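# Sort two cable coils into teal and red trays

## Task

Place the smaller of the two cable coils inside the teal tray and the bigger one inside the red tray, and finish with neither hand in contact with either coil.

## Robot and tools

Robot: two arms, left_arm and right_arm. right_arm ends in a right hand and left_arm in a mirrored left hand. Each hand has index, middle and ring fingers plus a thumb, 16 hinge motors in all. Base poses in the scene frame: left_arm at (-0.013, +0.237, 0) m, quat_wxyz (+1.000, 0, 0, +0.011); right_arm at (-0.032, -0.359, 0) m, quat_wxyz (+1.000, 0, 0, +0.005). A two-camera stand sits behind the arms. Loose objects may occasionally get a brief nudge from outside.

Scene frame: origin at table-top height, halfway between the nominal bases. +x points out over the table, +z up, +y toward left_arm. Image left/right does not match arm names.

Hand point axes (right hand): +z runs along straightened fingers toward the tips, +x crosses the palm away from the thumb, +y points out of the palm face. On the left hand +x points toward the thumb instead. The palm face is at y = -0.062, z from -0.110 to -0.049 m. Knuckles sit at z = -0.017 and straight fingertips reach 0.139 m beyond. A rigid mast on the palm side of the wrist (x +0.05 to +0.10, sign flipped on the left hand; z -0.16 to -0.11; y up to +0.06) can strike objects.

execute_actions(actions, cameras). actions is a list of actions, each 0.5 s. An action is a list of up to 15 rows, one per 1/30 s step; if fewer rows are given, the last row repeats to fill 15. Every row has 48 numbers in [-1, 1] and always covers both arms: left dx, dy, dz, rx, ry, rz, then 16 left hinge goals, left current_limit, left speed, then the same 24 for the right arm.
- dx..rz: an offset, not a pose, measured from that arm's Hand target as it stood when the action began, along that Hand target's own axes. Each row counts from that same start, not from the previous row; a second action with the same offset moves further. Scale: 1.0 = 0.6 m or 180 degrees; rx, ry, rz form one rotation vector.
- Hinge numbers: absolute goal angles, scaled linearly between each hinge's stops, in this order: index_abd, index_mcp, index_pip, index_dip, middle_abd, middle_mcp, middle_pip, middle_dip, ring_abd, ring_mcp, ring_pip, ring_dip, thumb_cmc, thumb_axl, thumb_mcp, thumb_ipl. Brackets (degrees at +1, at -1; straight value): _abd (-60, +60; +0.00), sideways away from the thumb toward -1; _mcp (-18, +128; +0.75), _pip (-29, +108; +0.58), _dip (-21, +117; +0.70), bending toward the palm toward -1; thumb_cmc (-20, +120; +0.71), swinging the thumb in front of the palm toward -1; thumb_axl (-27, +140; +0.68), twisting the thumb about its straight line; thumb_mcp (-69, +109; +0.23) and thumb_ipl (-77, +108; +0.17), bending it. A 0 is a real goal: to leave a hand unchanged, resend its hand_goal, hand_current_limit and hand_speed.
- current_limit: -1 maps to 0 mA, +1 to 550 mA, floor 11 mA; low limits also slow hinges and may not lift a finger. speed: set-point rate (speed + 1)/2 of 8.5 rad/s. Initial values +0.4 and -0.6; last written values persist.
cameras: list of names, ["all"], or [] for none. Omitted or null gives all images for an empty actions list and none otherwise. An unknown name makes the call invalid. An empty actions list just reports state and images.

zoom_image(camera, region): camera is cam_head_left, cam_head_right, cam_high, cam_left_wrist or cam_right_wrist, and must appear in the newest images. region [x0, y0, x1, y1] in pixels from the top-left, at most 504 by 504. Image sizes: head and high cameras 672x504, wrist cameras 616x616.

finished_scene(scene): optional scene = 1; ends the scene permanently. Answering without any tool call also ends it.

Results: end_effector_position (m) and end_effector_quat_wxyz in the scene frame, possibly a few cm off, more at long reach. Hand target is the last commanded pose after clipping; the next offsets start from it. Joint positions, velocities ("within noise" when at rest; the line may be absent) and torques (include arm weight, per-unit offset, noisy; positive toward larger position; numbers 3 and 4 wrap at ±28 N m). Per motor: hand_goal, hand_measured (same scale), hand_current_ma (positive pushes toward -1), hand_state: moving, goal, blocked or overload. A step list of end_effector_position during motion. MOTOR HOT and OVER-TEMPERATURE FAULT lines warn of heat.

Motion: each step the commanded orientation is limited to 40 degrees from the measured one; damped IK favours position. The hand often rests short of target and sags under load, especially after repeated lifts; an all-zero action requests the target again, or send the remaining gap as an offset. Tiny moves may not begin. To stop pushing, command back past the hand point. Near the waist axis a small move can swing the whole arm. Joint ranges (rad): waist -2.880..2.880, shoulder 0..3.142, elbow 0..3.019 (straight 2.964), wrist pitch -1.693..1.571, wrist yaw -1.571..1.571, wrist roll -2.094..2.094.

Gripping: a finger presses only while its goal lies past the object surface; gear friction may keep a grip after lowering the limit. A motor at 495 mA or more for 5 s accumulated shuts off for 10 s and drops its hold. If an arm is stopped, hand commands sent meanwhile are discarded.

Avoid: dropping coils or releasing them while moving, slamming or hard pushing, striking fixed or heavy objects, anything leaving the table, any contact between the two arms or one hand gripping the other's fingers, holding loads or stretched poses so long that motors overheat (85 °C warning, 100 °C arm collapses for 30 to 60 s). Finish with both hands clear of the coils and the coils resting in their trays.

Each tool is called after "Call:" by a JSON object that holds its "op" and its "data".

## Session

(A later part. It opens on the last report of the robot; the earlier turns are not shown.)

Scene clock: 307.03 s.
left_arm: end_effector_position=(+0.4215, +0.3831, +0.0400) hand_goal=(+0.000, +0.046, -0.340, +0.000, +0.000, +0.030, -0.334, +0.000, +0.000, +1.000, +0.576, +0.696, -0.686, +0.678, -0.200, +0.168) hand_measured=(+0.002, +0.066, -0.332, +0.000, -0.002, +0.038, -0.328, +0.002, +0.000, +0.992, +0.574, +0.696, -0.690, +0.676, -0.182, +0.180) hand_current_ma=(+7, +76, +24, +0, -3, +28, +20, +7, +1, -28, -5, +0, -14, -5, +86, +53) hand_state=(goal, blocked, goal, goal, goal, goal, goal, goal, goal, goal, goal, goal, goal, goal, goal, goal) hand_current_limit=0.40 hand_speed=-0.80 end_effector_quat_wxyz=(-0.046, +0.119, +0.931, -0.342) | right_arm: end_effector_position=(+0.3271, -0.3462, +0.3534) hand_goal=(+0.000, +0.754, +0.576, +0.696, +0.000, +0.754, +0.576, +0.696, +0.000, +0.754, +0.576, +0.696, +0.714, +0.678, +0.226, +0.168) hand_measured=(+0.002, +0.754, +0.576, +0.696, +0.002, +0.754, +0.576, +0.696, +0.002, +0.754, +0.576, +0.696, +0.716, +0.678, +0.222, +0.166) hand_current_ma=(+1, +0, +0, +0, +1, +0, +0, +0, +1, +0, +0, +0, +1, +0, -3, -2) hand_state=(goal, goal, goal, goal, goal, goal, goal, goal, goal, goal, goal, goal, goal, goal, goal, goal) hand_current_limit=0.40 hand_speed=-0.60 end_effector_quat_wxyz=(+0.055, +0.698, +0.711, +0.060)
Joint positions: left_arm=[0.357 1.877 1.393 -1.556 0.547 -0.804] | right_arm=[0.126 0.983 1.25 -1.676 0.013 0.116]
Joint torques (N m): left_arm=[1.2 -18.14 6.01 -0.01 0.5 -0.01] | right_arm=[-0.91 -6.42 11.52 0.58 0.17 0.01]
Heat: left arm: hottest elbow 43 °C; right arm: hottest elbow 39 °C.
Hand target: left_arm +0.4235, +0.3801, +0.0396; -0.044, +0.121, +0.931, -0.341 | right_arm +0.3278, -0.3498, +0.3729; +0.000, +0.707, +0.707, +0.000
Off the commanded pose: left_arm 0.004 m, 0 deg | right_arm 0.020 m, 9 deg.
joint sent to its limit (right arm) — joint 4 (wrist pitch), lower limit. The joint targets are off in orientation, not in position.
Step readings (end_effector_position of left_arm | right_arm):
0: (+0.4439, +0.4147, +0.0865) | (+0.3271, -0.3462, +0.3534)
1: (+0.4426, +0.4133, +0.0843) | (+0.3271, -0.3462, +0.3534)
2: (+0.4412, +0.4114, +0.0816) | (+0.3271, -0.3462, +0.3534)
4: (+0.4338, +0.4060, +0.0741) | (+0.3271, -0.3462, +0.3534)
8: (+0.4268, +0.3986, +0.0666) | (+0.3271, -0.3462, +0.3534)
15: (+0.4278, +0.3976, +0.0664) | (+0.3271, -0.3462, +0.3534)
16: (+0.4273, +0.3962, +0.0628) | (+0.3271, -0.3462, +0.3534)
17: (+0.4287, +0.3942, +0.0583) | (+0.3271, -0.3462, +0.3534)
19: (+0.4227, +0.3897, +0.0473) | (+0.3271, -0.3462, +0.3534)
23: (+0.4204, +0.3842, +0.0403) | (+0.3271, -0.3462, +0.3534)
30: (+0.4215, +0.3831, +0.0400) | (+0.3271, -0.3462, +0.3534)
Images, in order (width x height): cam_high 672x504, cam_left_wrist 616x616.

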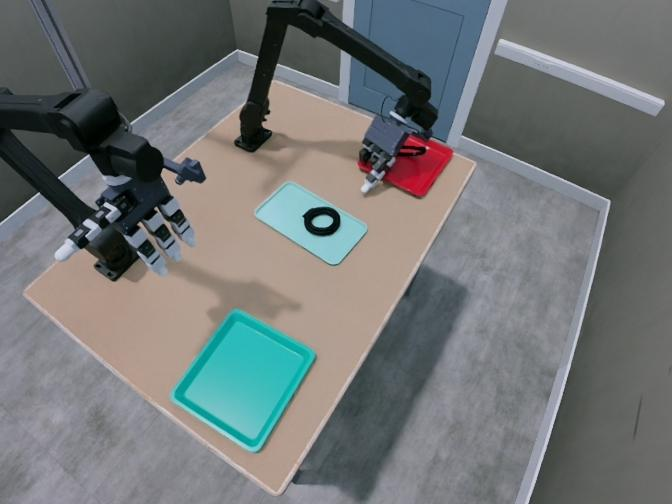

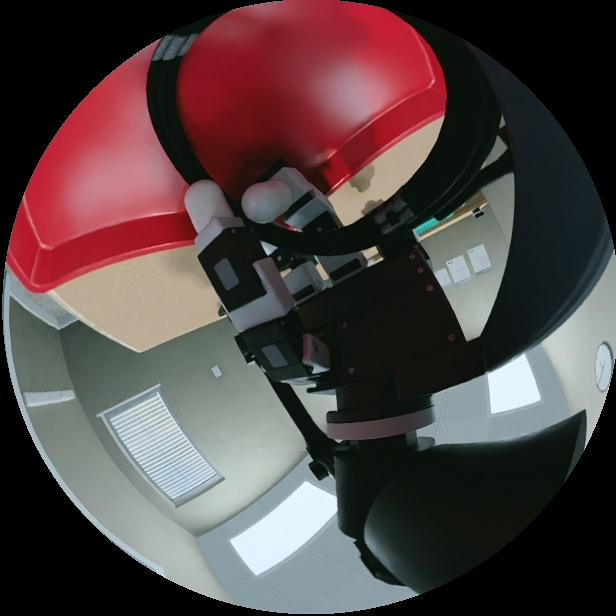

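Call:
{"op": "execute_actions", "data": {"actions": [[[0,0.0129,0.0153,0,0,0,0,0.045,-0.34,0,0,0.03,-0.335,0,0,1,0.576,0.696,-0.686,0.678,-0.16,0.18,0.4,-0.8,0,0,0,0,0,0,0,0.754,0.576,0.696,0,0.754,0.576,0.696,0,0.754,0.576,0.696,0.714,0.678,0.226,0.168,0.4,-0.6]],[[0,0,0,0,0,0,0,0.045,-0.34,0.2,0,0.03,-0.335,0.2,0,1,0.576,0.696,-0.686,0.678,-0.16,0.18,0.4,-0.8,0,0,0,0,0,0,0,0.754,0.576,0.696,0,0.754,0.576,0.696,0,0.754,0.576,0.696,0.714,0.678,0.226,0.168,0.4,-0.6]],[[0,0,0,0,0,0,0,0.1,-0.38,0.4,0,0.1,-0.38,0.4,0,1,0.576,0.696,-0.686,0.678,-0.16,0.18,0.4,-0.8,0,0,0,0,0,0,0,0.754,0.576,0.696,0,0.754,0.576,0.696,0,0.754,0.576,0.696,0.714,0.678,0.226,0.168,0.4,-0.6]]], "cameras": ["cam_high","cam_left_wrist"]}}

Call:
{"op": "zoom_image", "data": {"camera": "cam_high", "region": [340, 90, 470, 210]}}

Call:
{"op": "zoom_image", "data": {"camera": "cam_left_wrist", "region": [150, 20, 420, 290]}}

Scene clock: 319.37 s.
left_arm: end_effector_position=(+0.4243, +0.3840, +0.0348) hand_goal=(+0.000, +0.100, -0.380, +0.400, +0.000, +0.100, -0.380, +0.400, +0.000, +1.000, +0.576, +0.696, -0.686, +0.678, -0.160, +0.180) hand_measured=(+0.002, +0.094, -0.382, +0.394, -0.004, +0.102, -0.372, +0.400, +0.000, +0.992, +0.574, +0.696, -0.692, +0.676, -0.152, +0.184) hand_current_ma=(+6, -18, -4, -19, -9, +5, +29, +0, +1, -28, -5, +0, -19, -5, +34, +18) hand_state=(goal, goal, goal, goal, goal, goal, goal, goal, goal, goal, goal, goal, goal, goal, goal, goal) hand_current_limit=0.40 hand_speed=-0.80 end_effector_quat_wxyz=(-0.038, +0.122, +0.932, -0.338) | right_arm: end_effector_position=(+0.3271, -0.3462, +0.3534) hand_goal=(+0.000, +0.754, +0.576, +0.696, +0.000, +0.754, +0.576, +0.696, +0.000, +0.754, +0.576, +0.696, +0.714, +0.678, +0.226, +0.168) hand_measured=(+0.002, +0.754, +0.576, +0.696, +0.002, +0.754, +0.576, +0.696, +0.002, +0.754, +0.576, +0.696, +0.716, +0.678, +0.222, +0.166) hand_current_ma=(+1, +0, +0, +0, +1, +0, +0, +0, +1, +0, +0, +0, +1, +0, -3, -2) hand_state=(goal, goal, goal, goal, goal, goal, goal, goal, goal, goal, goal, goal, goal, goal, goal, goal) hand_current_limit=0.40 hand_speed=-0.60 end_effector_quat_wxyz=(+0.055, +0.698, +0.711, +0.060)
Joint positions: left_arm=[0.357 1.877 1.382 -1.526 0.548 -0.804] | right_arm=[0.126 0.983 1.25 -1.676 0.013 0.116]
Joint torques (N m): left_arm=[1.26 -16.79 5.85 -0.05 0.45 0] | right_arm=[-0.62 -5.36 11.47 0.39 0.17 0]
Heat: left arm: hottest elbow 42 °C; right arm: hottest elbow 39 °C.
Hand target: left_arm +0.4235, +0.3801, +0.0277; -0.044, +0.121, +0.931, -0.340 | right_arm +0.3278, -0.3498, +0.3729; +0.000, +0.707, +0.707, +0.000
Off the commanded pose: left_arm 0.008 m, 1 deg | right_arm 0.020 m, 9 deg.
joint sent to its limit (right arm) — joint 4 (wrist pitch), lower limit. The joint targets are off in orientation, not in position.
Step readings (end_effector_position of left_arm | right_arm):
0: (+0.4215, +0.3831, +0.0400) | (+0.3271, -0.3462, +0.3534)
1: (+0.4217, +0.3832, +0.0394) | (+0.3271, -0.3462, +0.3534)
2: (+0.4226, +0.3835, +0.0379) | (+0.3271, -0.3462, +0.3534)
4: (+0.4233, +0.3836, +0.0359) | (+0.3271, -0.3462, +0.3534)
8: (+0.4236, +0.3838, +0.0350) | (+0.3271, -0.3462, +0.3534)
15: (+0.4237, +0.3838, +0.0350) | (+0.3271, -0.3462, +0.3534)
16: (+0.4237, +0.3838, +0.0350) | (+0.3271, -0.3462, +0.3534)
17: (+0.4237, +0.3838, +0.0350) | (+0.3271, -0.3462, +0.3534)
19: (+0.4237, +0.3838, +0.0350) | (+0.3271, -0.3462, +0.3534)
23: (+0.4237, +0.3838, +0.0350) | (+0.3271, -0.3462, +0.3534)
30: (+0.4237, +0.3838, +0.0350) | (+0.3271, -0.3462, +0.3534)
31: (+0.4237, +0.3838, +0.0350) | (+0.3271, -0.3462, +0.3534)
32: (+0.4238, +0.3838, +0.0350) | (+0.3271, -0.3462, +0.3534)
34: (+0.4241, +0.3840, +0.0349) | (+0.3271, -0.3462, +0.3534)
38: (+0.4243, +0.3840, +0.0348) | (+0.3271, -0.3462, +0.3534)
45: (+0.4243, +0.3840, +0.0348) | (+0.3271, -0.3462, +0.3534)
Images, in order (width x height): cam_high 672x504, cam_left_wrist 616x616.

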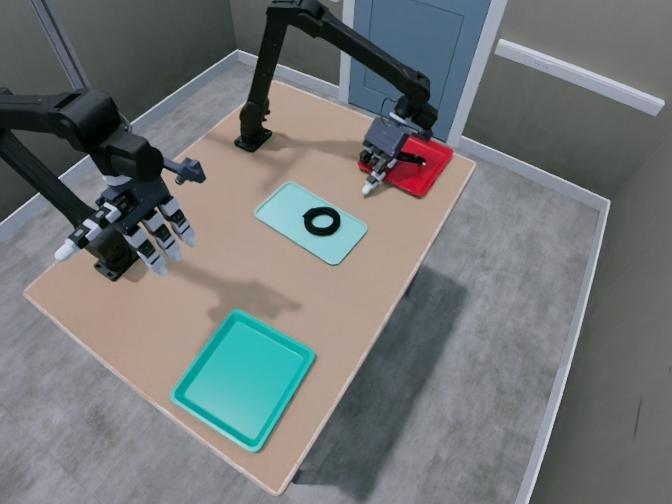

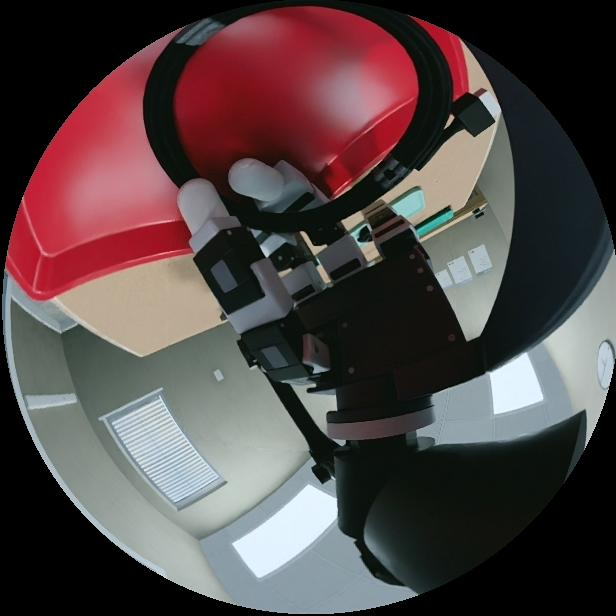

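Scaled by 3.877 from the camera's 672x504 image, which has a finer 960x720 frame.

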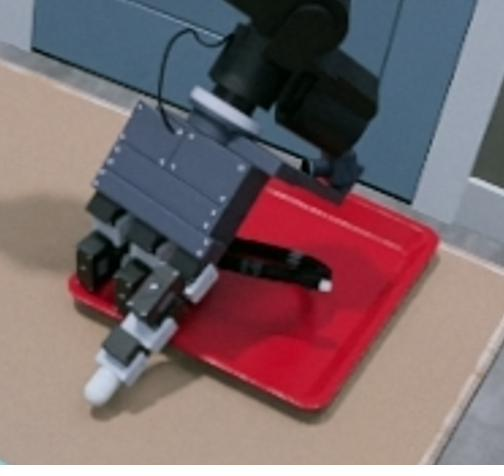

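Scaled by 1.867 from the camera's 616x616 image, which has a finer 880x880 frame.

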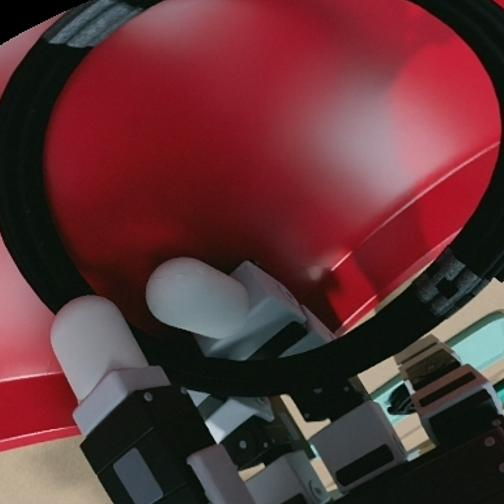

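Call:
{"op": "execute_actions", "data": {"actions": [[[0,0,0,0,0,0,0,0.25,-0.48,0.42,0,0.25,-0.48,0.42,0,1,0.576,0.696,-0.686,0.678,-0.16,0.18,0.4,-0.85,0,0,0,0,0,0,0,0.754,0.576,0.696,0,0.754,0.576,0.696,0,0.754,0.576,0.696,0.714,0.678,0.226,0.168,0.4,-0.6]],[[0,0,0,0,0,0,0,0.38,-0.58,0.32,0,0.38,-0.58,0.32,0,1,0.576,0.696,-0.686,0.678,-0.16,0.18,0.4,-0.85,0,0,0,0,0,0,0,0.754,0.576,0.696,0,0.754,0.576,0.696,0,0.754,0.576,0.696,0.714,0.678,0.226,0.168,0.4,-0.6]]], "cameras": ["cam_high","cam_left_wrist"]}}

Call:
{"op": "zoom_image", "data": {"camera": "cam_high", "region": [340, 90, 470, 210]}}

Call:
{"op": "zoom_image", "data": {"camera": "cam_left_wrist", "region": [150, 20, 420, 290]}}

Scene clock: 321.93 s.
left_arm: end_effector_position=(+0.4261, +0.3845, +0.0343) hand_goal=(+0.000, +0.380, -0.580, +0.320, +0.000, +0.380, -0.580, +0.320, +0.000, +1.000, +0.576, +0.696, -0.686, +0.678, -0.160, +0.180) hand_measured=(-0.012, +0.308, -0.600, +0.320, +0.000, +0.332, -0.594, +0.330, +0.000, +0.992, +0.574, +0.696, -0.688, +0.676, -0.162, +0.180) hand_current_ma=(-34, -320, -68, +1, -2, -202, -47, +32, +1, -28, -5, +0, -8, -5, -4, +1) hand_state=(goal, blocked, goal, goal, goal, blocked, goal, goal, goal, goal, goal, goal, goal, goal, goal, goal) hand_current_limit=0.40 hand_speed=-0.85 end_effector_quat_wxyz=(-0.034, +0.123, +0.933, -0.337) | right_arm: end_effector_position=(+0.3271, -0.3462, +0.3534) hand_goal=(+0.000, +0.754, +0.576, +0.696, +0.000, +0.754, +0.576, +0.696, +0.000, +0.754, +0.576, +0.696, +0.714, +0.678, +0.226, +0.168) hand_measured=(+0.002, +0.754, +0.576, +0.696, +0.002, +0.754, +0.576, +0.696, +0.002, +0.754, +0.576, +0.696, +0.716, +0.678, +0.222, +0.166) hand_current_ma=(+1, +0, +0, +0, +1, +0, +0, +0, +1, +0, +0, +0, +1, +0, -3, -2) hand_state=(goal, goal, goal, goal, goal, goal, goal, goal, goal, goal, goal, goal, goal, goal, goal, goal) hand_current_limit=0.40 hand_speed=-0.60 end_effector_quat_wxyz=(+0.055, +0.698, +0.711, +0.060)
Joint positions: left_arm=[0.357 1.877 1.382 -1.518 0.549 -0.804] | right_arm=[0.126 0.983 1.25 -1.676 0.013 0.116]
Joint torques (N m): left_arm=[1.2 -16.79 5.86 -0.31 0.43 0] | right_arm=[-0.09 -6.3 11.49 0.32 0.15 -0.04]
Heat: left arm: hottest elbow 42 °C; right arm: hottest elbow 39 °C.
Hand target: left_arm +0.4235, +0.3801, +0.0277; -0.044, +0.121, +0.931, -0.340 | right_arm +0.3278, -0.3498, +0.3729; +0.000, +0.707, +0.707, +0.000
Off the commanded pose: left_arm 0.008 m, 1 deg | right_arm 0.020 m, 9 deg.
joint sent to its limit (right arm) — joint 4 (wrist pitch), lower limit. The joint targets are off in orientation, not in position.
Step readings (end_effector_position of left_arm | right_arm):
0: (+0.4243, +0.3840, +0.0348) | (+0.3271, -0.3462, +0.3534)
1: (+0.4243, +0.3840, +0.0348) | (+0.3271, -0.3462, +0.3534)
2: (+0.4243, +0.3840, +0.0348) | (+0.3271, -0.3462, +0.3534)
4: (+0.4246, +0.3841, +0.0347) | (+0.3271, -0.3462, +0.3534)
8: (+0.4251, +0.3843, +0.0346) | (+0.3271, -0.3462, +0.3534)
15: (+0.4253, +0.3841, +0.0345) | (+0.3271, -0.3462, +0.3534)
16: (+0.4253, +0.3841, +0.0345) | (+0.3271, -0.3462, +0.3534)
17: (+0.4254, +0.3842, +0.0345) | (+0.3271, -0.3462, +0.3534)
19: (+0.4257, +0.3843, +0.0344) | (+0.3271, -0.3462, +0.3534)
23: (+0.4261, +0.3845, +0.0343) | (+0.3271, -0.3462, +0.3534)
30: (+0.4261, +0.3845, +0.0343) | (+0.3271, -0.3462, +0.3534)
Images, in order (width x height): cam_high 672x504, cam_left_wrist 616x616.

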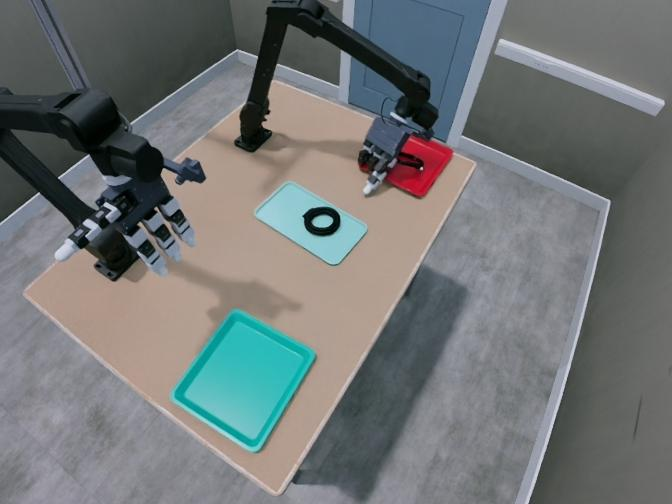

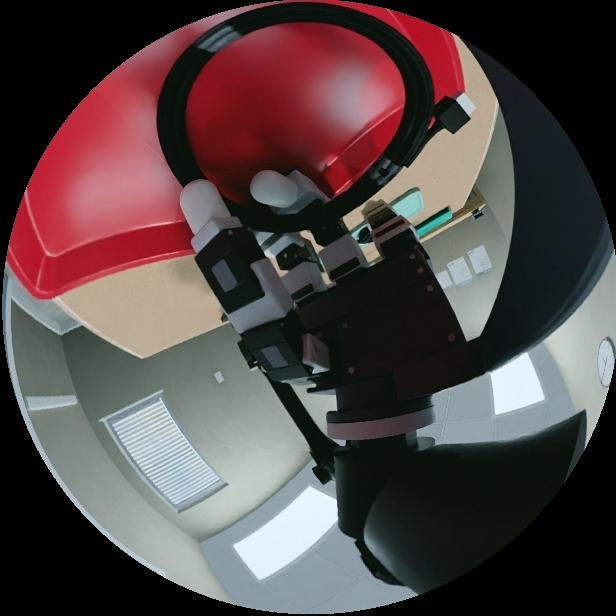

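Scaled by 3.877 from the camera's 672x504 image, which has a finer 960x720 frame.

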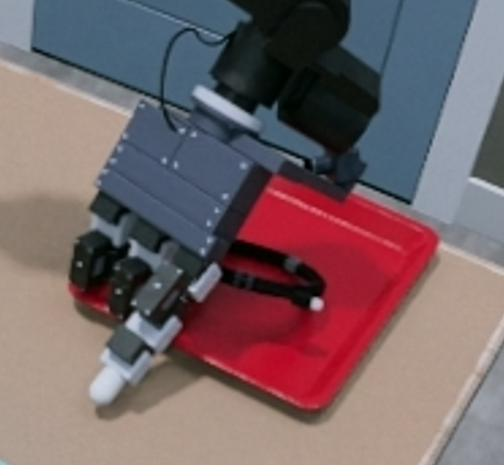

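Scaled by 1.867 from the camera's 616x616 image, which has a finer 880x880 frame.

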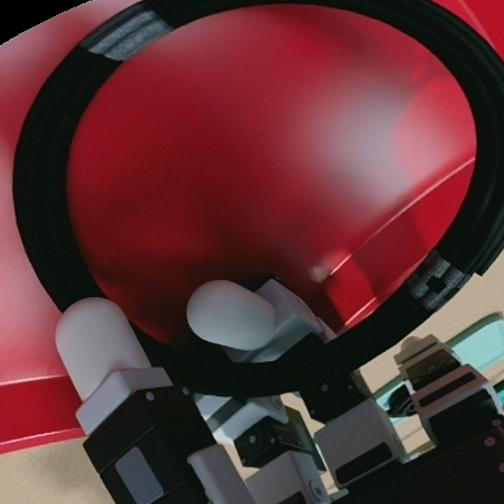

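Call:
{"op": "execute_actions", "data": {"actions": [[[0,-0.0268,-0.0319,0,0,0,0,0.35,-0.40,0.42,0,0.35,-0.40,0.42,0,1,0.576,0.696,-0.686,0.678,-0.12,0.2,0.4,-0.8,0,0,0,0,0,0,0,0.754,0.576,0.696,0,0.754,0.576,0.696,0,0.754,0.576,0.696,0.714,0.678,0.226,0.168,0.4,-0.6]],[[0,0,0,0,0,0,0,0.5,-0.30,0.42,0,0.5,-0.30,0.42,0,1,0.576,0.696,-0.686,0.678,-0.12,0.2,0.4,-0.8,0,0,0,0,0,0,0,0.754,0.576,0.696,0,0.754,0.576,0.696,0,0.754,0.576,0.696,0.714,0.678,0.226,0.168,0.4,-0.6]]], "cameras": ["cam_high","cam_left_wrist"]}}

Call:
{"op": "zoom_image", "data": {"camera": "cam_high", "region": [340, 90, 470, 210]}}

Call:
{"op": "zoom_image", "data": {"camera": "cam_left_wrist", "region": [150, 20, 420, 290]}}

Scene clock: 326.40 s.
left_arm: end_effector_position=(+0.4207, +0.3827, +0.0463) hand_goal=(+0.000, +0.500, -0.300, +0.420, +0.000, +0.500, -0.300, +0.420, +0.000, +1.000, +0.576, +0.696, -0.686, +0.678, -0.120, +0.200) hand_measured=(-0.020, +0.432, -0.336, +0.406, +0.002, +0.438, -0.338, +0.406, +0.000, +0.992, +0.574, +0.696, -0.688, +0.676, -0.124, +0.198) hand_current_ma=(-58, -302, -136, -45, +4, -273, -145, -48, +1, -28, -5, +0, -6, -5, -12, -9) hand_state=(goal, blocked, blocked, goal, goal, blocked, blocked, goal, goal, goal, goal, goal, goal, goal, goal, goal) hand_current_limit=0.40 hand_speed=-0.80 end_effector_quat_wxyz=(-0.042, +0.121, +0.932, -0.340) | right_arm: end_effector_position=(+0.3271, -0.3462, +0.3534) hand_goal=(+0.000, +0.754, +0.576, +0.696, +0.000, +0.754, +0.576, +0.696, +0.000, +0.754, +0.576, +0.696, +0.714, +0.678, +0.226, +0.168) hand_measured=(+0.002, +0.754, +0.576, +0.696, +0.002, +0.754, +0.576, +0.696, +0.002, +0.754, +0.576, +0.696, +0.716, +0.678, +0.222, +0.166) hand_current_ma=(+1, +0, +0, +0, +1, +0, +0, +0, +1, +0, +0, +0, +1, +0, -3, -2) hand_state=(goal, goal, goal, goal, goal, goal, goal, goal, goal, goal, goal, goal, goal, goal, goal, goal) hand_current_limit=0.40 hand_speed=-0.60 end_effector_quat_wxyz=(+0.055, +0.698, +0.711, +0.060)
Joint positions: left_arm=[0.357 1.861 1.389 -1.558 0.547 -0.803] | right_arm=[0.126 0.983 1.25 -1.676 0.013 0.116]
Joint torques (N m): left_arm=[1.26 -17.79 7.54 -0.98 0.52 -0.01] | right_arm=[-0.56 -5.66 11.59 0.31 0.18 -0.03]
Heat: left arm: hottest elbow 41 °C; right arm: hottest elbow 40 °C.
Hand target: left_arm +0.4236, +0.3803, +0.0528; -0.044, +0.121, +0.931, -0.340 | right_arm +0.3278, -0.3498, +0.3729; +0.000, +0.707, +0.707, +0.000
Off the commanded pose: left_arm 0.008 m, 0 deg | right_arm 0.020 m, 9 deg.
joint sent to its limit (right arm) — joint 4 (wrist pitch), lower limit. The joint targets are off in orientation, not in position.
Step readings (end_effector_position of left_arm | right_arm):
0: (+0.4261, +0.3845, +0.0343) | (+0.3271, -0.3462, +0.3534)
1: (+0.4262, +0.3845, +0.0356) | (+0.3271, -0.3462, +0.3534)
2: (+0.4244, +0.3838, +0.0366) | (+0.3271, -0.3462, +0.3534)
4: (+0.4203, +0.3821, +0.0381) | (+0.3271, -0.3462, +0.3534)
8: (+0.4189, +0.3816, +0.0407) | (+0.3271, -0.3462, +0.3534)
15: (+0.4189, +0.3816, +0.0420) | (+0.3271, -0.3462, +0.3534)
16: (+0.4189, +0.3816, +0.0420) | (+0.3271, -0.3462, +0.3534)
17: (+0.4189, +0.3816, +0.0420) | (+0.3271, -0.3462, +0.3534)
19: (+0.4199, +0.3820, +0.0433) | (+0.3271, -0.3462, +0.3534)
23: (+0.4208, +0.3827, +0.0459) | (+0.3271, -0.3462, +0.3534)
30: (+0.4207, +0.3827, +0.0463) | (+0.3271, -0.3462, +0.3534)
Images, in order (width x height): cam_high 672x504, cam_left_wrist 616x616.

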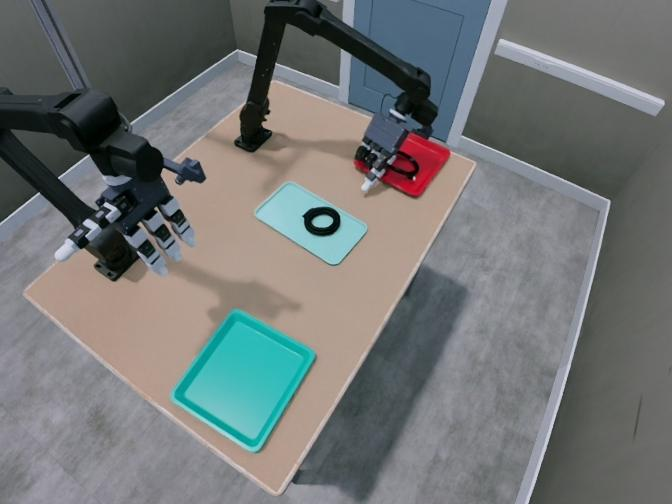

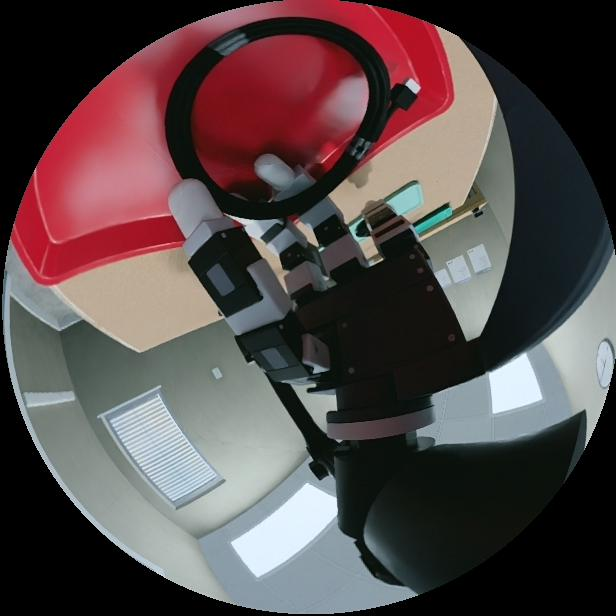

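Scaled by 3.877 from the camera's 672x504 image, which has a finer 960x720 frame.

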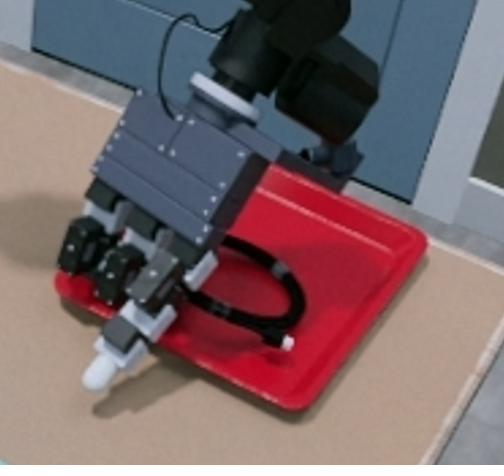

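Scaled by 1.867 from the camera's 616x616 image, which has a finer 880x880 frame.

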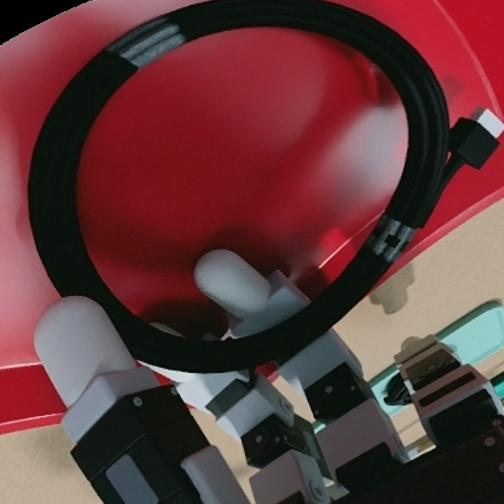

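Call:
{"op": "execute_actions", "data": {"actions": [[[0,-0.0268,-0.0319,0,0,0,0,0.45,-0.33,0.42,0,0.45,-0.33,0.42,0,1,0.576,0.696,-0.686,0.678,-0.12,0.2,0.4,-0.8,0,0,0,0,0,0,0,0.754,0.576,0.696,0,0.754,0.576,0.696,0,0.754,0.576,0.696,0.714,0.678,0.226,0.168,0.4,-0.6]]], "cameras": ["cam_high","cam_left_wrist"]}}

Call:
{"op": "zoom_image", "data": {"camera": "cam_high", "region": [340, 90, 470, 210]}}

Call:
{"op": "zoom_image", "data": {"camera": "cam_left_wrist", "region": [150, 20, 420, 290]}}

Scene clock: 329.77 s.
left_arm: end_effector_position=(+0.4100, +0.3783, +0.0554) hand_goal=(+0.000, +0.450, -0.330, +0.420, +0.000, +0.450, -0.330, +0.420, +0.000, +1.000, +0.576, +0.696, -0.686, +0.678, -0.120, +0.200) hand_measured=(-0.020, +0.442, -0.334, +0.418, +0.002, +0.450, -0.328, +0.418, +0.000, +0.992, +0.574, +0.696, -0.688, +0.676, -0.124, +0.198) hand_current_ma=(-58, -26, -14, -7, +3, +1, +3, -4, +1, -29, -5, +0, -6, -5, -12, -9) hand_state=(goal, goal, goal, goal, goal, goal, goal, goal, goal, goal, goal, goal, goal, goal, goal, goal) hand_current_limit=0.40 hand_speed=-0.80 end_effector_quat_wxyz=(-0.060, +0.114, +0.928, -0.351) | right_arm: end_effector_position=(+0.3271, -0.3462, +0.3534) hand_goal=(+0.000, +0.754, +0.576, +0.696, +0.000, +0.754, +0.576, +0.696, +0.000, +0.754, +0.576, +0.696, +0.714, +0.678, +0.226, +0.168) hand_measured=(+0.002, +0.754, +0.576, +0.696, +0.002, +0.754, +0.576, +0.696, +0.002, +0.754, +0.576, +0.696, +0.716, +0.678, +0.222, +0.166) hand_current_ma=(+1, +0, +0, +0, +1, +0, +0, +0, +1, +0, +0, +0, +1, +0, -3, -2) hand_state=(goal, goal, goal, goal, goal, goal, goal, goal, goal, goal, goal, goal, goal, goal, goal, goal) hand_current_limit=0.40 hand_speed=-0.60 end_effector_quat_wxyz=(+0.055, +0.698, +0.711, +0.060)
Joint positions: left_arm=[0.357 1.854 1.394 -1.616 0.548 -0.803] | right_arm=[0.126 0.983 1.25 -1.676 0.013 0.116]
Joint torques (N m): left_arm=[1.32 -19.66 9.33 -1.09 0.48 -0.01] | right_arm=[-0.5 -5.42 11.71 0.24 0.13 -0.03]
Heat: left arm: hottest elbow 41 °C; right arm: hottest elbow 40 °C.
Hand target: left_arm +0.4235, +0.3803, +0.0778; -0.044, +0.121, +0.931, -0.340 | right_arm +0.3278, -0.3498, +0.3729; +0.000, +0.707, +0.707, +0.000
Off the commanded pose: left_arm 0.026 m, 2 deg | right_arm 0.020 m, 9 deg.
joint sent to its limit (right arm) — joint 4 (wrist pitch), lower limit. The joint targets are off in orientation, not in position.
Step readings (end_effector_position of left_arm | right_arm):
0: (+0.4207, +0.3827, +0.0463) | (+0.3271, -0.3462, +0.3534)
1: (+0.4202, +0.3825, +0.0479) | (+0.3271, -0.3462, +0.3534)
2: (+0.4180, +0.3815, +0.0497) | (+0.3271, -0.3462, +0.3534)
4: (+0.4128, +0.3794, +0.0531) | (+0.3271, -0.3462, +0.3534)
8: (+0.4101, +0.3783, +0.0554) | (+0.3271, -0.3462, +0.3534)
15: (+0.4100, +0.3783, +0.0554) | (+0.3271, -0.3462, +0.3534)
Images, in order (width x height): cam_high 672x504, cam_left_wrist 616x616.

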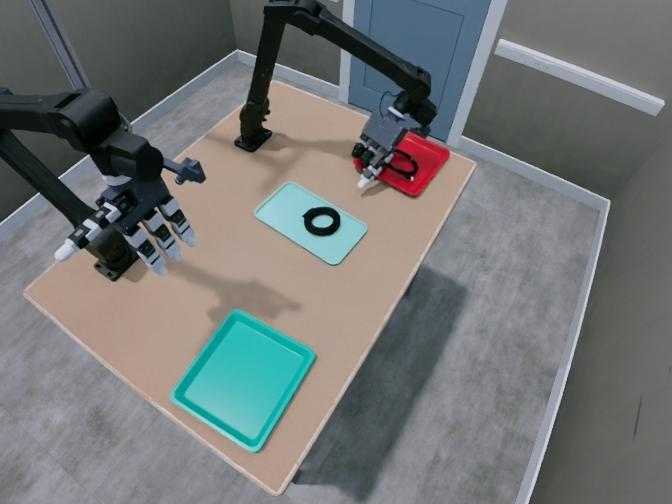

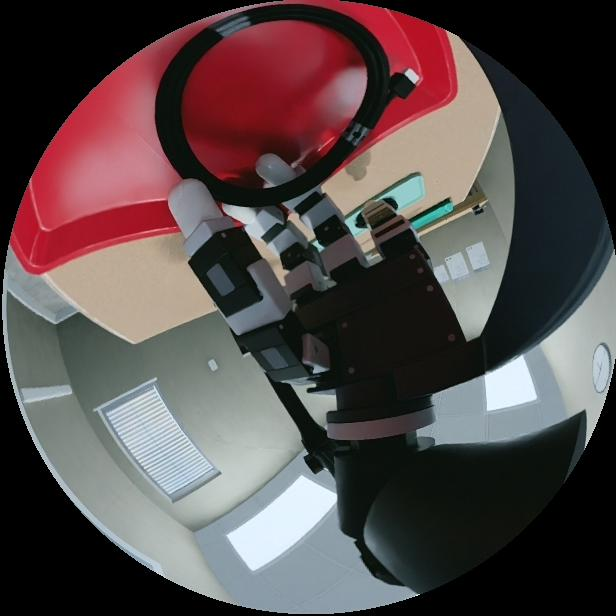

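Scaled by 3.877 from the camera's 672x504 image, which has a finer 960x720 frame.

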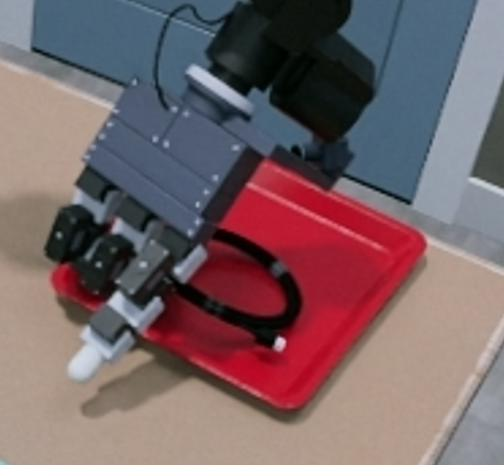

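Scaled by 1.867 from the camera's 616x616 image, which has a finer 880x880 frame.

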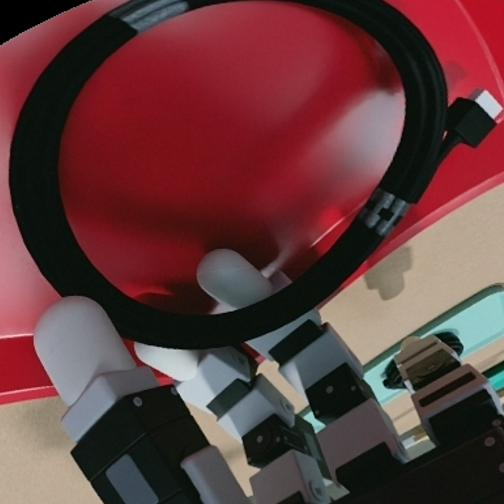

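Call:
{"op": "execute_actions", "data": {"actions": [[[0,-0.0268,-0.0319,0,0,0,0,0.5,-0.25,0.5,0,0.5,-0.25,0.5,0,1,0.576,0.696,-0.686,0.678,-0.12,0.2,0.4,-0.8,0,0,0,0,0,0,0,0.754,0.576,0.696,0,0.754,0.576,0.696,0,0.754,0.576,0.696,0.714,0.678,0.226,0.168,0.4,-0.6]],[[0,-0.0107,-0.0128,0,0,0,0,0.55,-0.15,0.6,0,0.55,-0.15,0.6,0,1,0.576,0.696,-0.686,0.678,-0.12,0.2,0.4,-0.8,0,0,0,0,0,0,0,0.754,0.576,0.696,0,0.754,0.576,0.696,0,0.754,0.576,0.696,0.714,0.678,0.226,0.168,0.4,-0.6]]], "cameras": ["cam_high","cam_left_wrist"]}}

Call:
{"op": "zoom_image", "data": {"camera": "cam_high", "region": [340, 90, 470, 210]}}

Call:
{"op": "zoom_image", "data": {"camera": "cam_left_wrist", "region": [150, 20, 420, 290]}}

Scene clock: 332.77 s.
left_arm: end_effector_position=(+0.4080, +0.3777, +0.0875) hand_goal=(+0.000, +0.550, -0.150, +0.600, +0.000, +0.550, -0.150, +0.600, +0.000, +1.000, +0.576, +0.696, -0.686, +0.678, -0.120, +0.200) hand_measured=(-0.004, +0.542, -0.152, +0.598, +0.002, +0.544, -0.152, +0.598, +0.000, +0.992, +0.574, +0.696, -0.688, +0.676, -0.124, +0.198) hand_current_ma=(-10, -28, -5, -7, +3, -21, -6, -8, +1, -31, -5, +0, -6, -5, -12, -9) hand_state=(goal, goal, goal, goal, goal, goal, goal, goal, goal, goal, goal, goal, goal, goal, goal, goal) hand_current_limit=0.40 hand_speed=-0.80 end_effector_quat_wxyz=(-0.056, +0.113, +0.929, -0.347) | right_arm: end_effector_position=(+0.3271, -0.3462, +0.3534) hand_goal=(+0.000, +0.754, +0.576, +0.696, +0.000, +0.754, +0.576, +0.696, +0.000, +0.754, +0.576, +0.696, +0.714, +0.678, +0.226, +0.168) hand_measured=(+0.002, +0.754, +0.576, +0.696, +0.002, +0.754, +0.576, +0.696, +0.002, +0.754, +0.576, +0.696, +0.716, +0.678, +0.222, +0.166) hand_current_ma=(+1, +0, +0, +0, +1, +0, +0, +0, +1, +0, +0, +0, +1, +0, -3, -2) hand_state=(goal, goal, goal, goal, goal, goal, goal, goal, goal, goal, goal, goal, goal, goal, goal, goal) hand_current_limit=0.40 hand_speed=-0.60 end_effector_quat_wxyz=(+0.055, +0.698, +0.711, +0.060)
Joint positions: left_arm=[0.357 1.808 1.421 -1.676 0.548 -0.81] | right_arm=[0.126 0.983 1.25 -1.676 0.013 0.116]
Joint torques (N m): left_arm=[1.14 -19.14 10.11 -0.88 0.44 -0.09] | right_arm=[-0.44 -6.18 11.56 0.25 0.15 -0.02]
Heat: left arm: hottest elbow 41 °C; right arm: hottest elbow 40 °C.
Hand target: left_arm +0.4235, +0.3803, +0.1127; -0.044, +0.121, +0.931, -0.340 | right_arm +0.3278, -0.3498, +0.3729; +0.000, +0.707, +0.707, +0.000
Off the commanded pose: left_arm 0.030 m, 2 deg | right_arm 0.020 m, 9 deg.
joint sent to its limit (left arm) — joint 4 (wrist pitch), lower limit. The joint targets still meet the commanded pose.
joint sent to its limit (right arm) — joint 4 (wrist pitch), lower limit. The joint targets are off in orientation, not in position.
Step readings (end_effector_position of left_arm | right_arm):
0: (+0.4100, +0.3783, +0.0554) | (+0.3271, -0.3462, +0.3534)
1: (+0.4096, +0.3781, +0.0571) | (+0.3271, -0.3462, +0.3534)
2: (+0.4077, +0.3774, +0.0596) | (+0.3271, -0.3462, +0.3534)
4: (+0.4054, +0.3764, +0.0665) | (+0.3271, -0.3462, +0.3534)
8: (+0.4060, +0.3767, +0.0768) | (+0.3271, -0.3462, +0.3534)
15: (+0.4079, +0.3774, +0.0805) | (+0.3271, -0.3462, +0.3534)
16: (+0.4079, +0.3774, +0.0808) | (+0.3271, -0.3462, +0.3534)
17: (+0.4078, +0.3775, +0.0813) | (+0.3271, -0.3462, +0.3534)
19: (+0.4078, +0.3775, +0.0828) | (+0.3271, -0.3462, +0.3534)
23: (+0.4080, +0.3777, +0.0862) | (+0.3271, -0.3462, +0.3534)
30: (+0.4080, +0.3777, +0.0875) | (+0.3271, -0.3462, +0.3534)
Images, in order (width x height): cam_high 672x504, cam_left_wrist 616x616.

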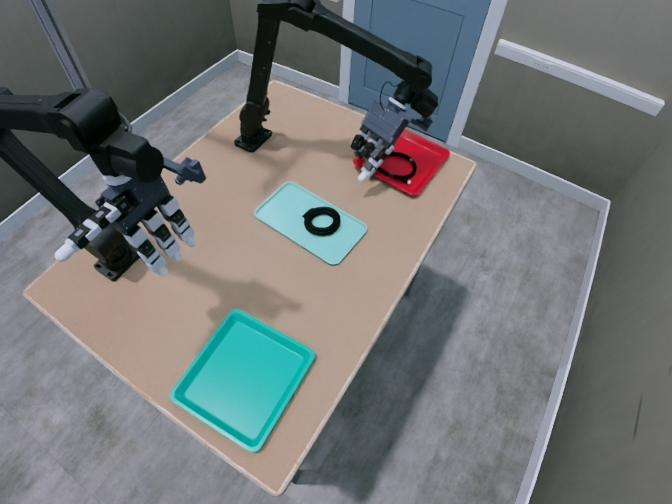

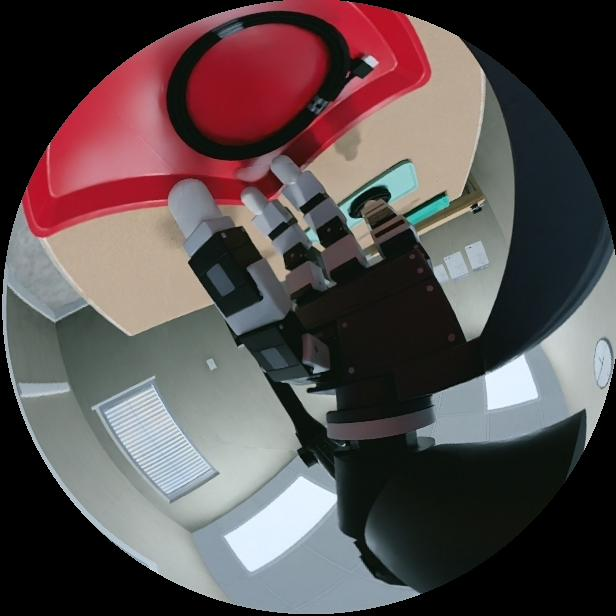

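Scaled by 3.877 from the camera's 672x504 image, which has a finer 960x720 frame.

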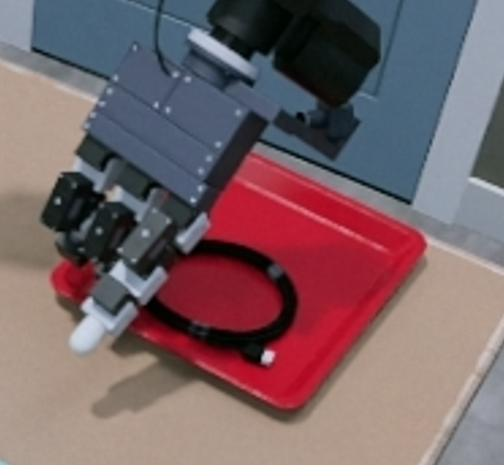

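Scaled by 1.867 from the camera's 616x616 image, which has a finer 880x880 frame.

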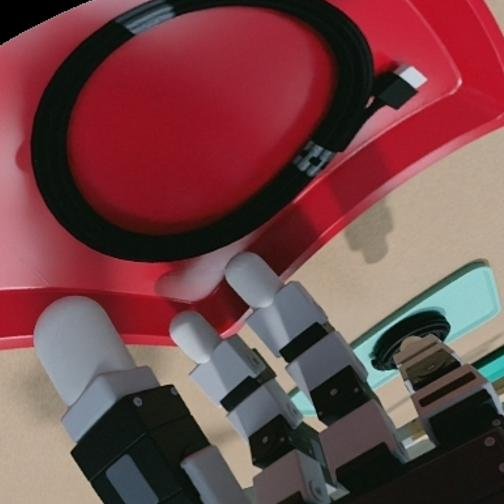

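Call:
{"op": "execute_actions", "data": {"actions": [[[0.0086,-0.029,-0.0845,0,0,0,0,0.575,0.2,0.65,0,0.575,0.2,0.65,0,1,0.576,0.696,-0.686,0.678,-0.12,0.2,0.4,-0.6,0.1128,0.0458,0.0667,0,0,0,0,0.754,0.576,0.696,0,0.754,0.576,0.696,0,0.754,0.576,0.696,0.714,0.678,0.226,0.168,0.4,-0.6]],[[0.0086,-0.029,-0.0845,0,0,0,0,0.575,0.2,0.65,0,0.575,0.2,0.65,0,1,0.576,0.696,-0.686,0.678,-0.12,0.2,0.4,-0.6,0.1267,0.0242,0.0667,0,0,0,0,0.7,0,0.4,0,0.7,0,0.4,0,1,0.576,0.696,0,0.678,0,0.168,0.4,-0.6]],[[0,0,0,0,0,0,0,0.575,0.2,0.65,0,0.575,0.2,0.65,0,1,0.576,0.696,-0.686,0.678,-0.12,0.2,0.4,-0.6,0.1380,-0.0037,0.0667,0.0944,0,0,0,0.673,-0.682,0.261,0,0.673,-0.682,0.261,0,1,0.576,0.696,-0.686,0.678,-0.225,0.168,0.4,-0.6]]], "cameras": ["cam_high","cam_head_left"]}}

Scene clock: 341.23 s.
left_arm: end_effector_position=(+0.4149, +0.4137, +0.1921) hand_goal=(+0.000, +0.576, +0.200, +0.650, +0.000, +0.576, +0.200, +0.650, +0.000, +1.000, +0.576, +0.696, -0.686, +0.678, -0.120, +0.200) hand_measured=(-0.002, +0.568, +0.198, +0.648, +0.002, +0.568, +0.198, +0.648, +0.000, +0.990, +0.574, +0.696, -0.688, +0.676, -0.124, +0.198) hand_current_ma=(-7, -24, -6, -7, +3, -27, -8, -8, +1, -32, -5, +0, -3, -5, -12, -9) hand_state=(goal, goal, goal, goal, goal, goal, goal, goal, goal, goal, goal, goal, goal, goal, goal, goal) hand_current_limit=0.40 hand_speed=-0.60 end_effector_quat_wxyz=(+0.035, +0.100, +0.957, -0.269) | right_arm: end_effector_position=(+0.3587, -0.1217, +0.2309) hand_goal=(+0.000, +0.674, -0.682, +0.262, +0.000, +0.674, -0.682, +0.262, +0.000, +1.000, +0.576, +0.696, -0.686, +0.678, -0.224, +0.168) hand_measured=(+0.002, +0.676, -0.674, +0.266, +0.002, +0.676, -0.674, +0.266, +0.002, +0.994, +0.576, +0.696, -0.682, +0.678, -0.224, +0.166) hand_current_ma=(+1, +1, +8, +3, +1, +1, +8, +3, +1, -7, +0, +0, +2, +0, -1, -1) hand_state=(goal, goal, goal, goal, goal, goal, goal, goal, goal, goal, goal, goal, goal, goal, goal, goal) hand_current_limit=0.40 hand_speed=-0.60 end_effector_quat_wxyz=(-0.089, +0.697, +0.708, -0.066)
Joint positions: left_arm=[0.399 1.623 1.499 -1.679 0.502 -0.882] | right_arm=[0.626 1.489 1.434 -1.677 -0.155 0.607]
Joint torques (N m): left_arm=[2.02 -16.03 11.06 -0.29 0.48 -0.07] | right_arm=[-1.2 -13.98 11.38 -0.31 -0.01 -0.02]
Heat: left arm: hottest elbow 43 °C; right arm: hottest elbow 40 °C.
Hand target: left_arm +0.4233, +0.4205, +0.2126; -0.044, +0.121, +0.931, -0.341 | right_arm +0.3676, -0.1233, +0.2528; -0.105, +0.699, +0.699, -0.105
Off the commanded pose: left_arm 0.023 m, 13 deg | right_arm 0.024 m, 5 deg.
joint sent to its limit (left arm) — joint 4 (wrist pitch), lower limit. The joint targets are off in orientation, not in position.
joint sent to its limit (right arm) — joint 4 (wrist pitch), lower limit. The joint targets are off in orientation, not in position.
Step readings (end_effector_position of left_arm | right_arm):
0: (+0.4080, +0.3777, +0.0875) | (+0.3271, -0.3462, +0.3534)
1: (+0.4077, +0.3793, +0.0898) | (+0.3284, -0.3437, +0.3504)
2: (+0.4063, +0.3816, +0.0923) | (+0.3304, -0.3359, +0.3480)
4: (+0.4060, +0.3841, +0.1047) | (+0.3373, -0.3042, +0.3377)
8: (+0.4109, +0.3886, +0.1363) | (+0.3487, -0.2706, +0.3037)
15: (+0.4171, +0.3914, +0.1527) | (+0.3489, -0.2766, +0.3037)
16: (+0.4165, +0.3931, +0.1540) | (+0.3487, -0.2740, +0.3029)
17: (+0.4151, +0.3953, +0.1555) | (+0.3490, -0.2668, +0.3021)
19: (+0.4126, +0.4010, +0.1628) | (+0.3515, -0.2369, +0.2958)
23: (+0.4128, +0.4103, +0.1820) | (+0.3564, -0.1989, +0.2668)
30: (+0.4151, +0.4137, +0.1921) | (+0.3586, -0.2042, +0.2630)
31: (+0.4150, +0.4137, +0.1921) | (+0.3563, -0.1983, +0.2615)
32: (+0.4150, +0.4137, +0.1921) | (+0.3514, -0.1871, +0.2588)
34: (+0.4150, +0.4137, +0.1921) | (+0.3552, -0.1557, +0.2561)
38: (+0.4150, +0.4137, +0.1921) | (+0.3593, -0.1193, +0.2314)
45: (+0.4149, +0.4137, +0.1921) | (+0.3593, -0.1206, +0.2276)
Images, in order (width x height): cam_head_left 672x504, cam_high 672x504.

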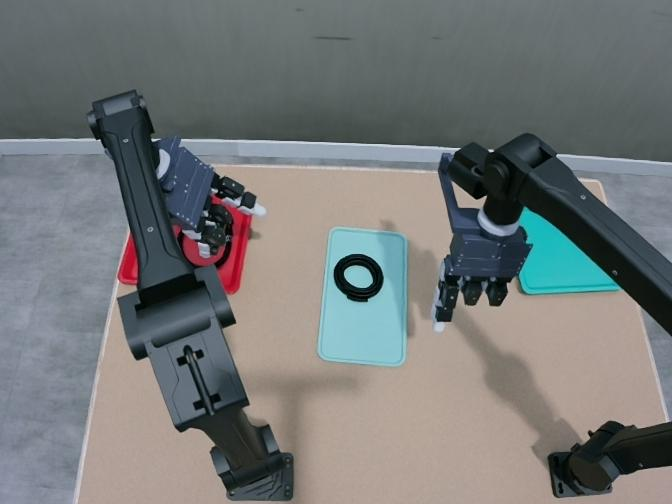

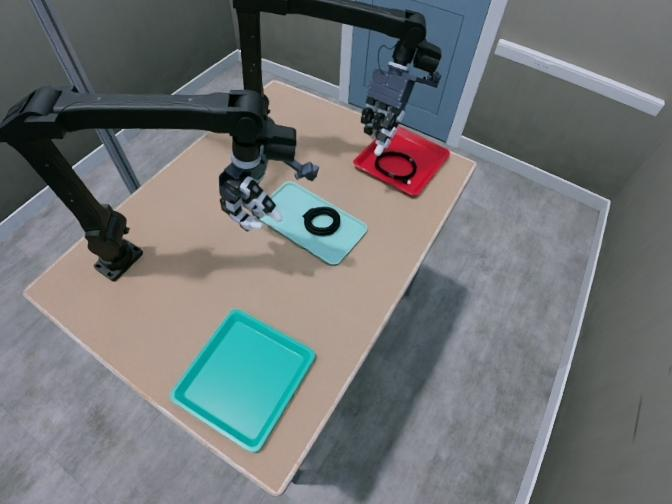

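Call:
{"op": "execute_actions", "data": {"actions": [[[0,0,0,0,0,0,0,0.575,0.2,0.65,0,0.575,0.2,0.65,0,1,0.576,0.696,-0.686,0.678,-0.12,0.2,0.4,-0.6,0.1432,-0.0093,0.0727,0.0944,0,0,0,0.673,-0.682,0.261,0,0.673,-0.682,0.261,0,1,0.576,0.696,-0.686,0.678,-0.225,0.168,0.4,-0.6]],[[0,0,0,0,0,0,0,0.575,0.2,0.65,0,0.575,0.2,0.65,0,1,0.576,0.696,-0.686,0.678,-0.12,0.2,0.4,-0.6,0.1442,-0.0138,0.0898,0.0889,0,0,0,0.673,-0.682,0.261,0,0.673,-0.682,0.261,0,1,0.576,0.696,-0.686,0.678,-0.225,0.168,0.4,-0.6]]], "cameras": ["cam_head_left","cam_right_wrist","cam_high"]}}

Scene clock: 348.43 s.
left_arm: end_effector_position=(+0.4149, +0.4137, +0.1921) hand_goal=(+0.000, +0.576, +0.200, +0.650, +0.000, +0.576, +0.200, +0.650, +0.000, +1.000, +0.576, +0.696, -0.686, +0.678, -0.120, +0.200) hand_measured=(-0.002, +0.568, +0.198, +0.648, +0.002, +0.568, +0.198, +0.648, +0.000, +0.990, +0.574, +0.696, -0.688, +0.676, -0.124, +0.198) hand_current_ma=(-7, -24, -6, -7, +3, -27, -8, -8, +1, -32, -5, +0, -3, -5, -12, -9) hand_state=(goal, goal, goal, goal, goal, goal, goal, goal, goal, goal, goal, goal, goal, goal, goal, goal) hand_current_limit=0.40 hand_speed=-0.60 end_effector_quat_wxyz=(+0.035, +0.100, +0.957, -0.269) | right_arm: end_effector_position=(+0.3007, +0.0454, +0.1493) hand_goal=(+0.000, +0.674, -0.682, +0.262, +0.000, +0.674, -0.682, +0.262, +0.000, +1.000, +0.576, +0.696, -0.686, +0.678, -0.224, +0.168) hand_measured=(+0.002, +0.672, -0.676, +0.266, +0.002, +0.672, -0.676, +0.266, +0.002, +0.990, +0.574, +0.696, -0.684, +0.680, -0.224, +0.166) hand_current_ma=(+1, -1, +5, +3, +1, -1, +6, +3, +1, -13, -1, +0, +2, +1, +0, -1) hand_state=(goal, goal, goal, goal, goal, goal, goal, goal, goal, goal, goal, goal, goal, goal, goal, goal) hand_current_limit=0.40 hand_speed=-0.60 end_effector_quat_wxyz=(-0.282, +0.697, +0.643, -0.148)
Joint positions: left_arm=[0.399 1.623 1.499 -1.679 0.502 -0.882] | right_arm=[0.814 1.822 1.641 -1.679 -0.589 0.815]
Joint torques (N m): left_arm=[2.08 -15.91 11.03 -0.29 0.48 -0.07] | right_arm=[-0.15 -18.55 10.93 -0.59 -0.69 0.01]
Heat: left arm: hottest elbow 44 °C; right arm: hottest elbow 40 °C.
Hand target: left_arm +0.4233, +0.4205, +0.2126; -0.044, +0.121, +0.931, -0.341 | right_arm +0.3126, +0.0492, +0.1727; -0.299, +0.641, +0.641, -0.299
Off the commanded pose: left_arm 0.023 m, 13 deg | right_arm 0.027 m, 19 deg.
joint sent to its limit (left arm) — joint 4 (wrist pitch), lower limit. The joint targets are off in orientation, not in position.
joint sent to its limit (right arm) — joint 4 (wrist pitch), lower limit. The joint targets are off in orientation, not in position.
Step readings (end_effector_position of left_arm | right_arm):
0: (+0.4149, +0.4137, +0.1921) | (+0.3587, -0.1218, +0.2309)
1: (+0.4149, +0.4137, +0.1921) | (+0.3547, -0.1136, +0.2278)
2: (+0.4149, +0.4137, +0.1921) | (+0.3494, -0.1014, +0.2248)
4: (+0.4149, +0.4137, +0.1921) | (+0.3469, -0.0702, +0.2184)
8: (+0.4149, +0.4137, +0.1921) | (+0.3391, -0.0382, +0.1928)
15: (+0.4149, +0.4137, +0.1921) | (+0.3380, -0.0380, +0.1865)
16: (+0.4149, +0.4137, +0.1921) | (+0.3322, -0.0299, +0.1852)
17: (+0.4149, +0.4137, +0.1921) | (+0.3250, -0.0162, +0.1848)
19: (+0.4149, +0.4137, +0.1921) | (+0.3185, +0.0150, +0.1816)
23: (+0.4149, +0.4137, +0.1921) | (+0.3034, +0.0458, +0.1586)
30: (+0.4149, +0.4137, +0.1921) | (+0.2992, +0.0473, +0.1485)
Images, in order (width x height): cam_head_left 672x504, cam_high 672x504, cam_right_wrist 616x616.

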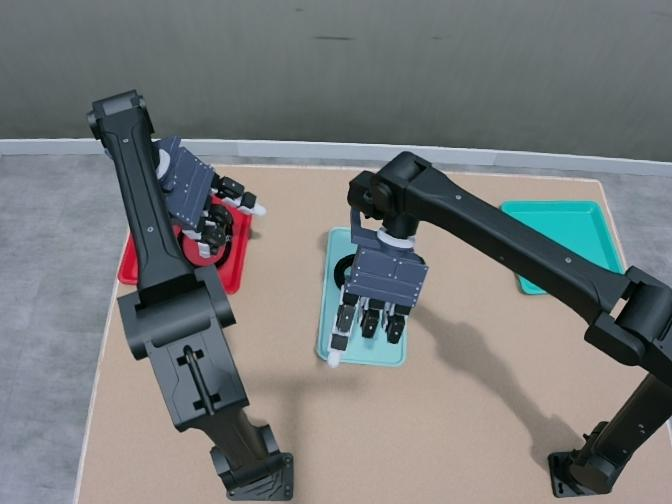

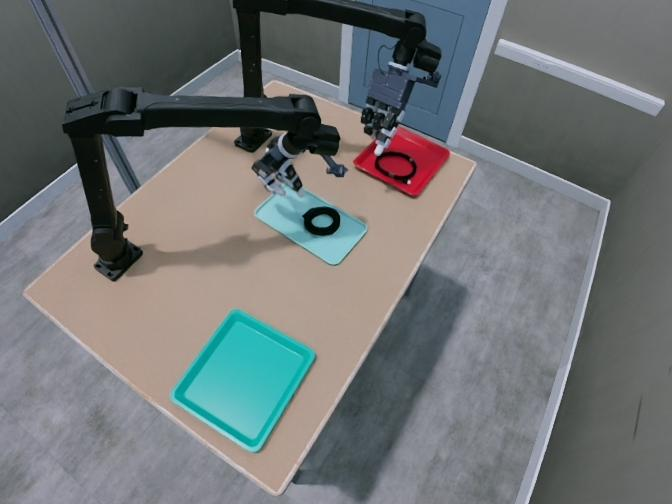

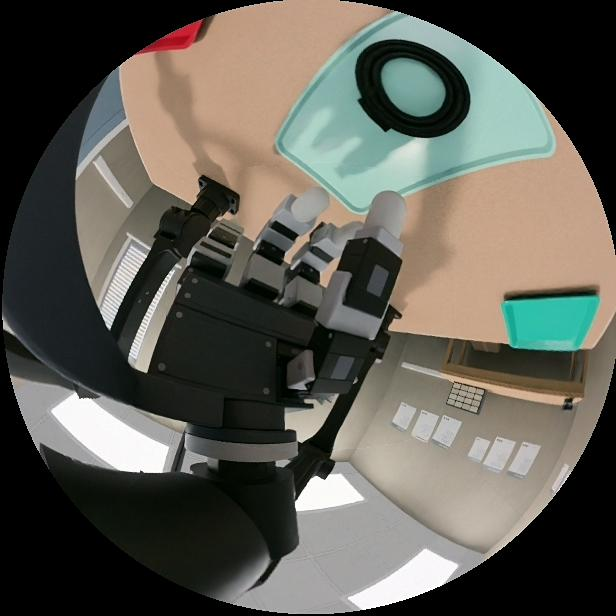

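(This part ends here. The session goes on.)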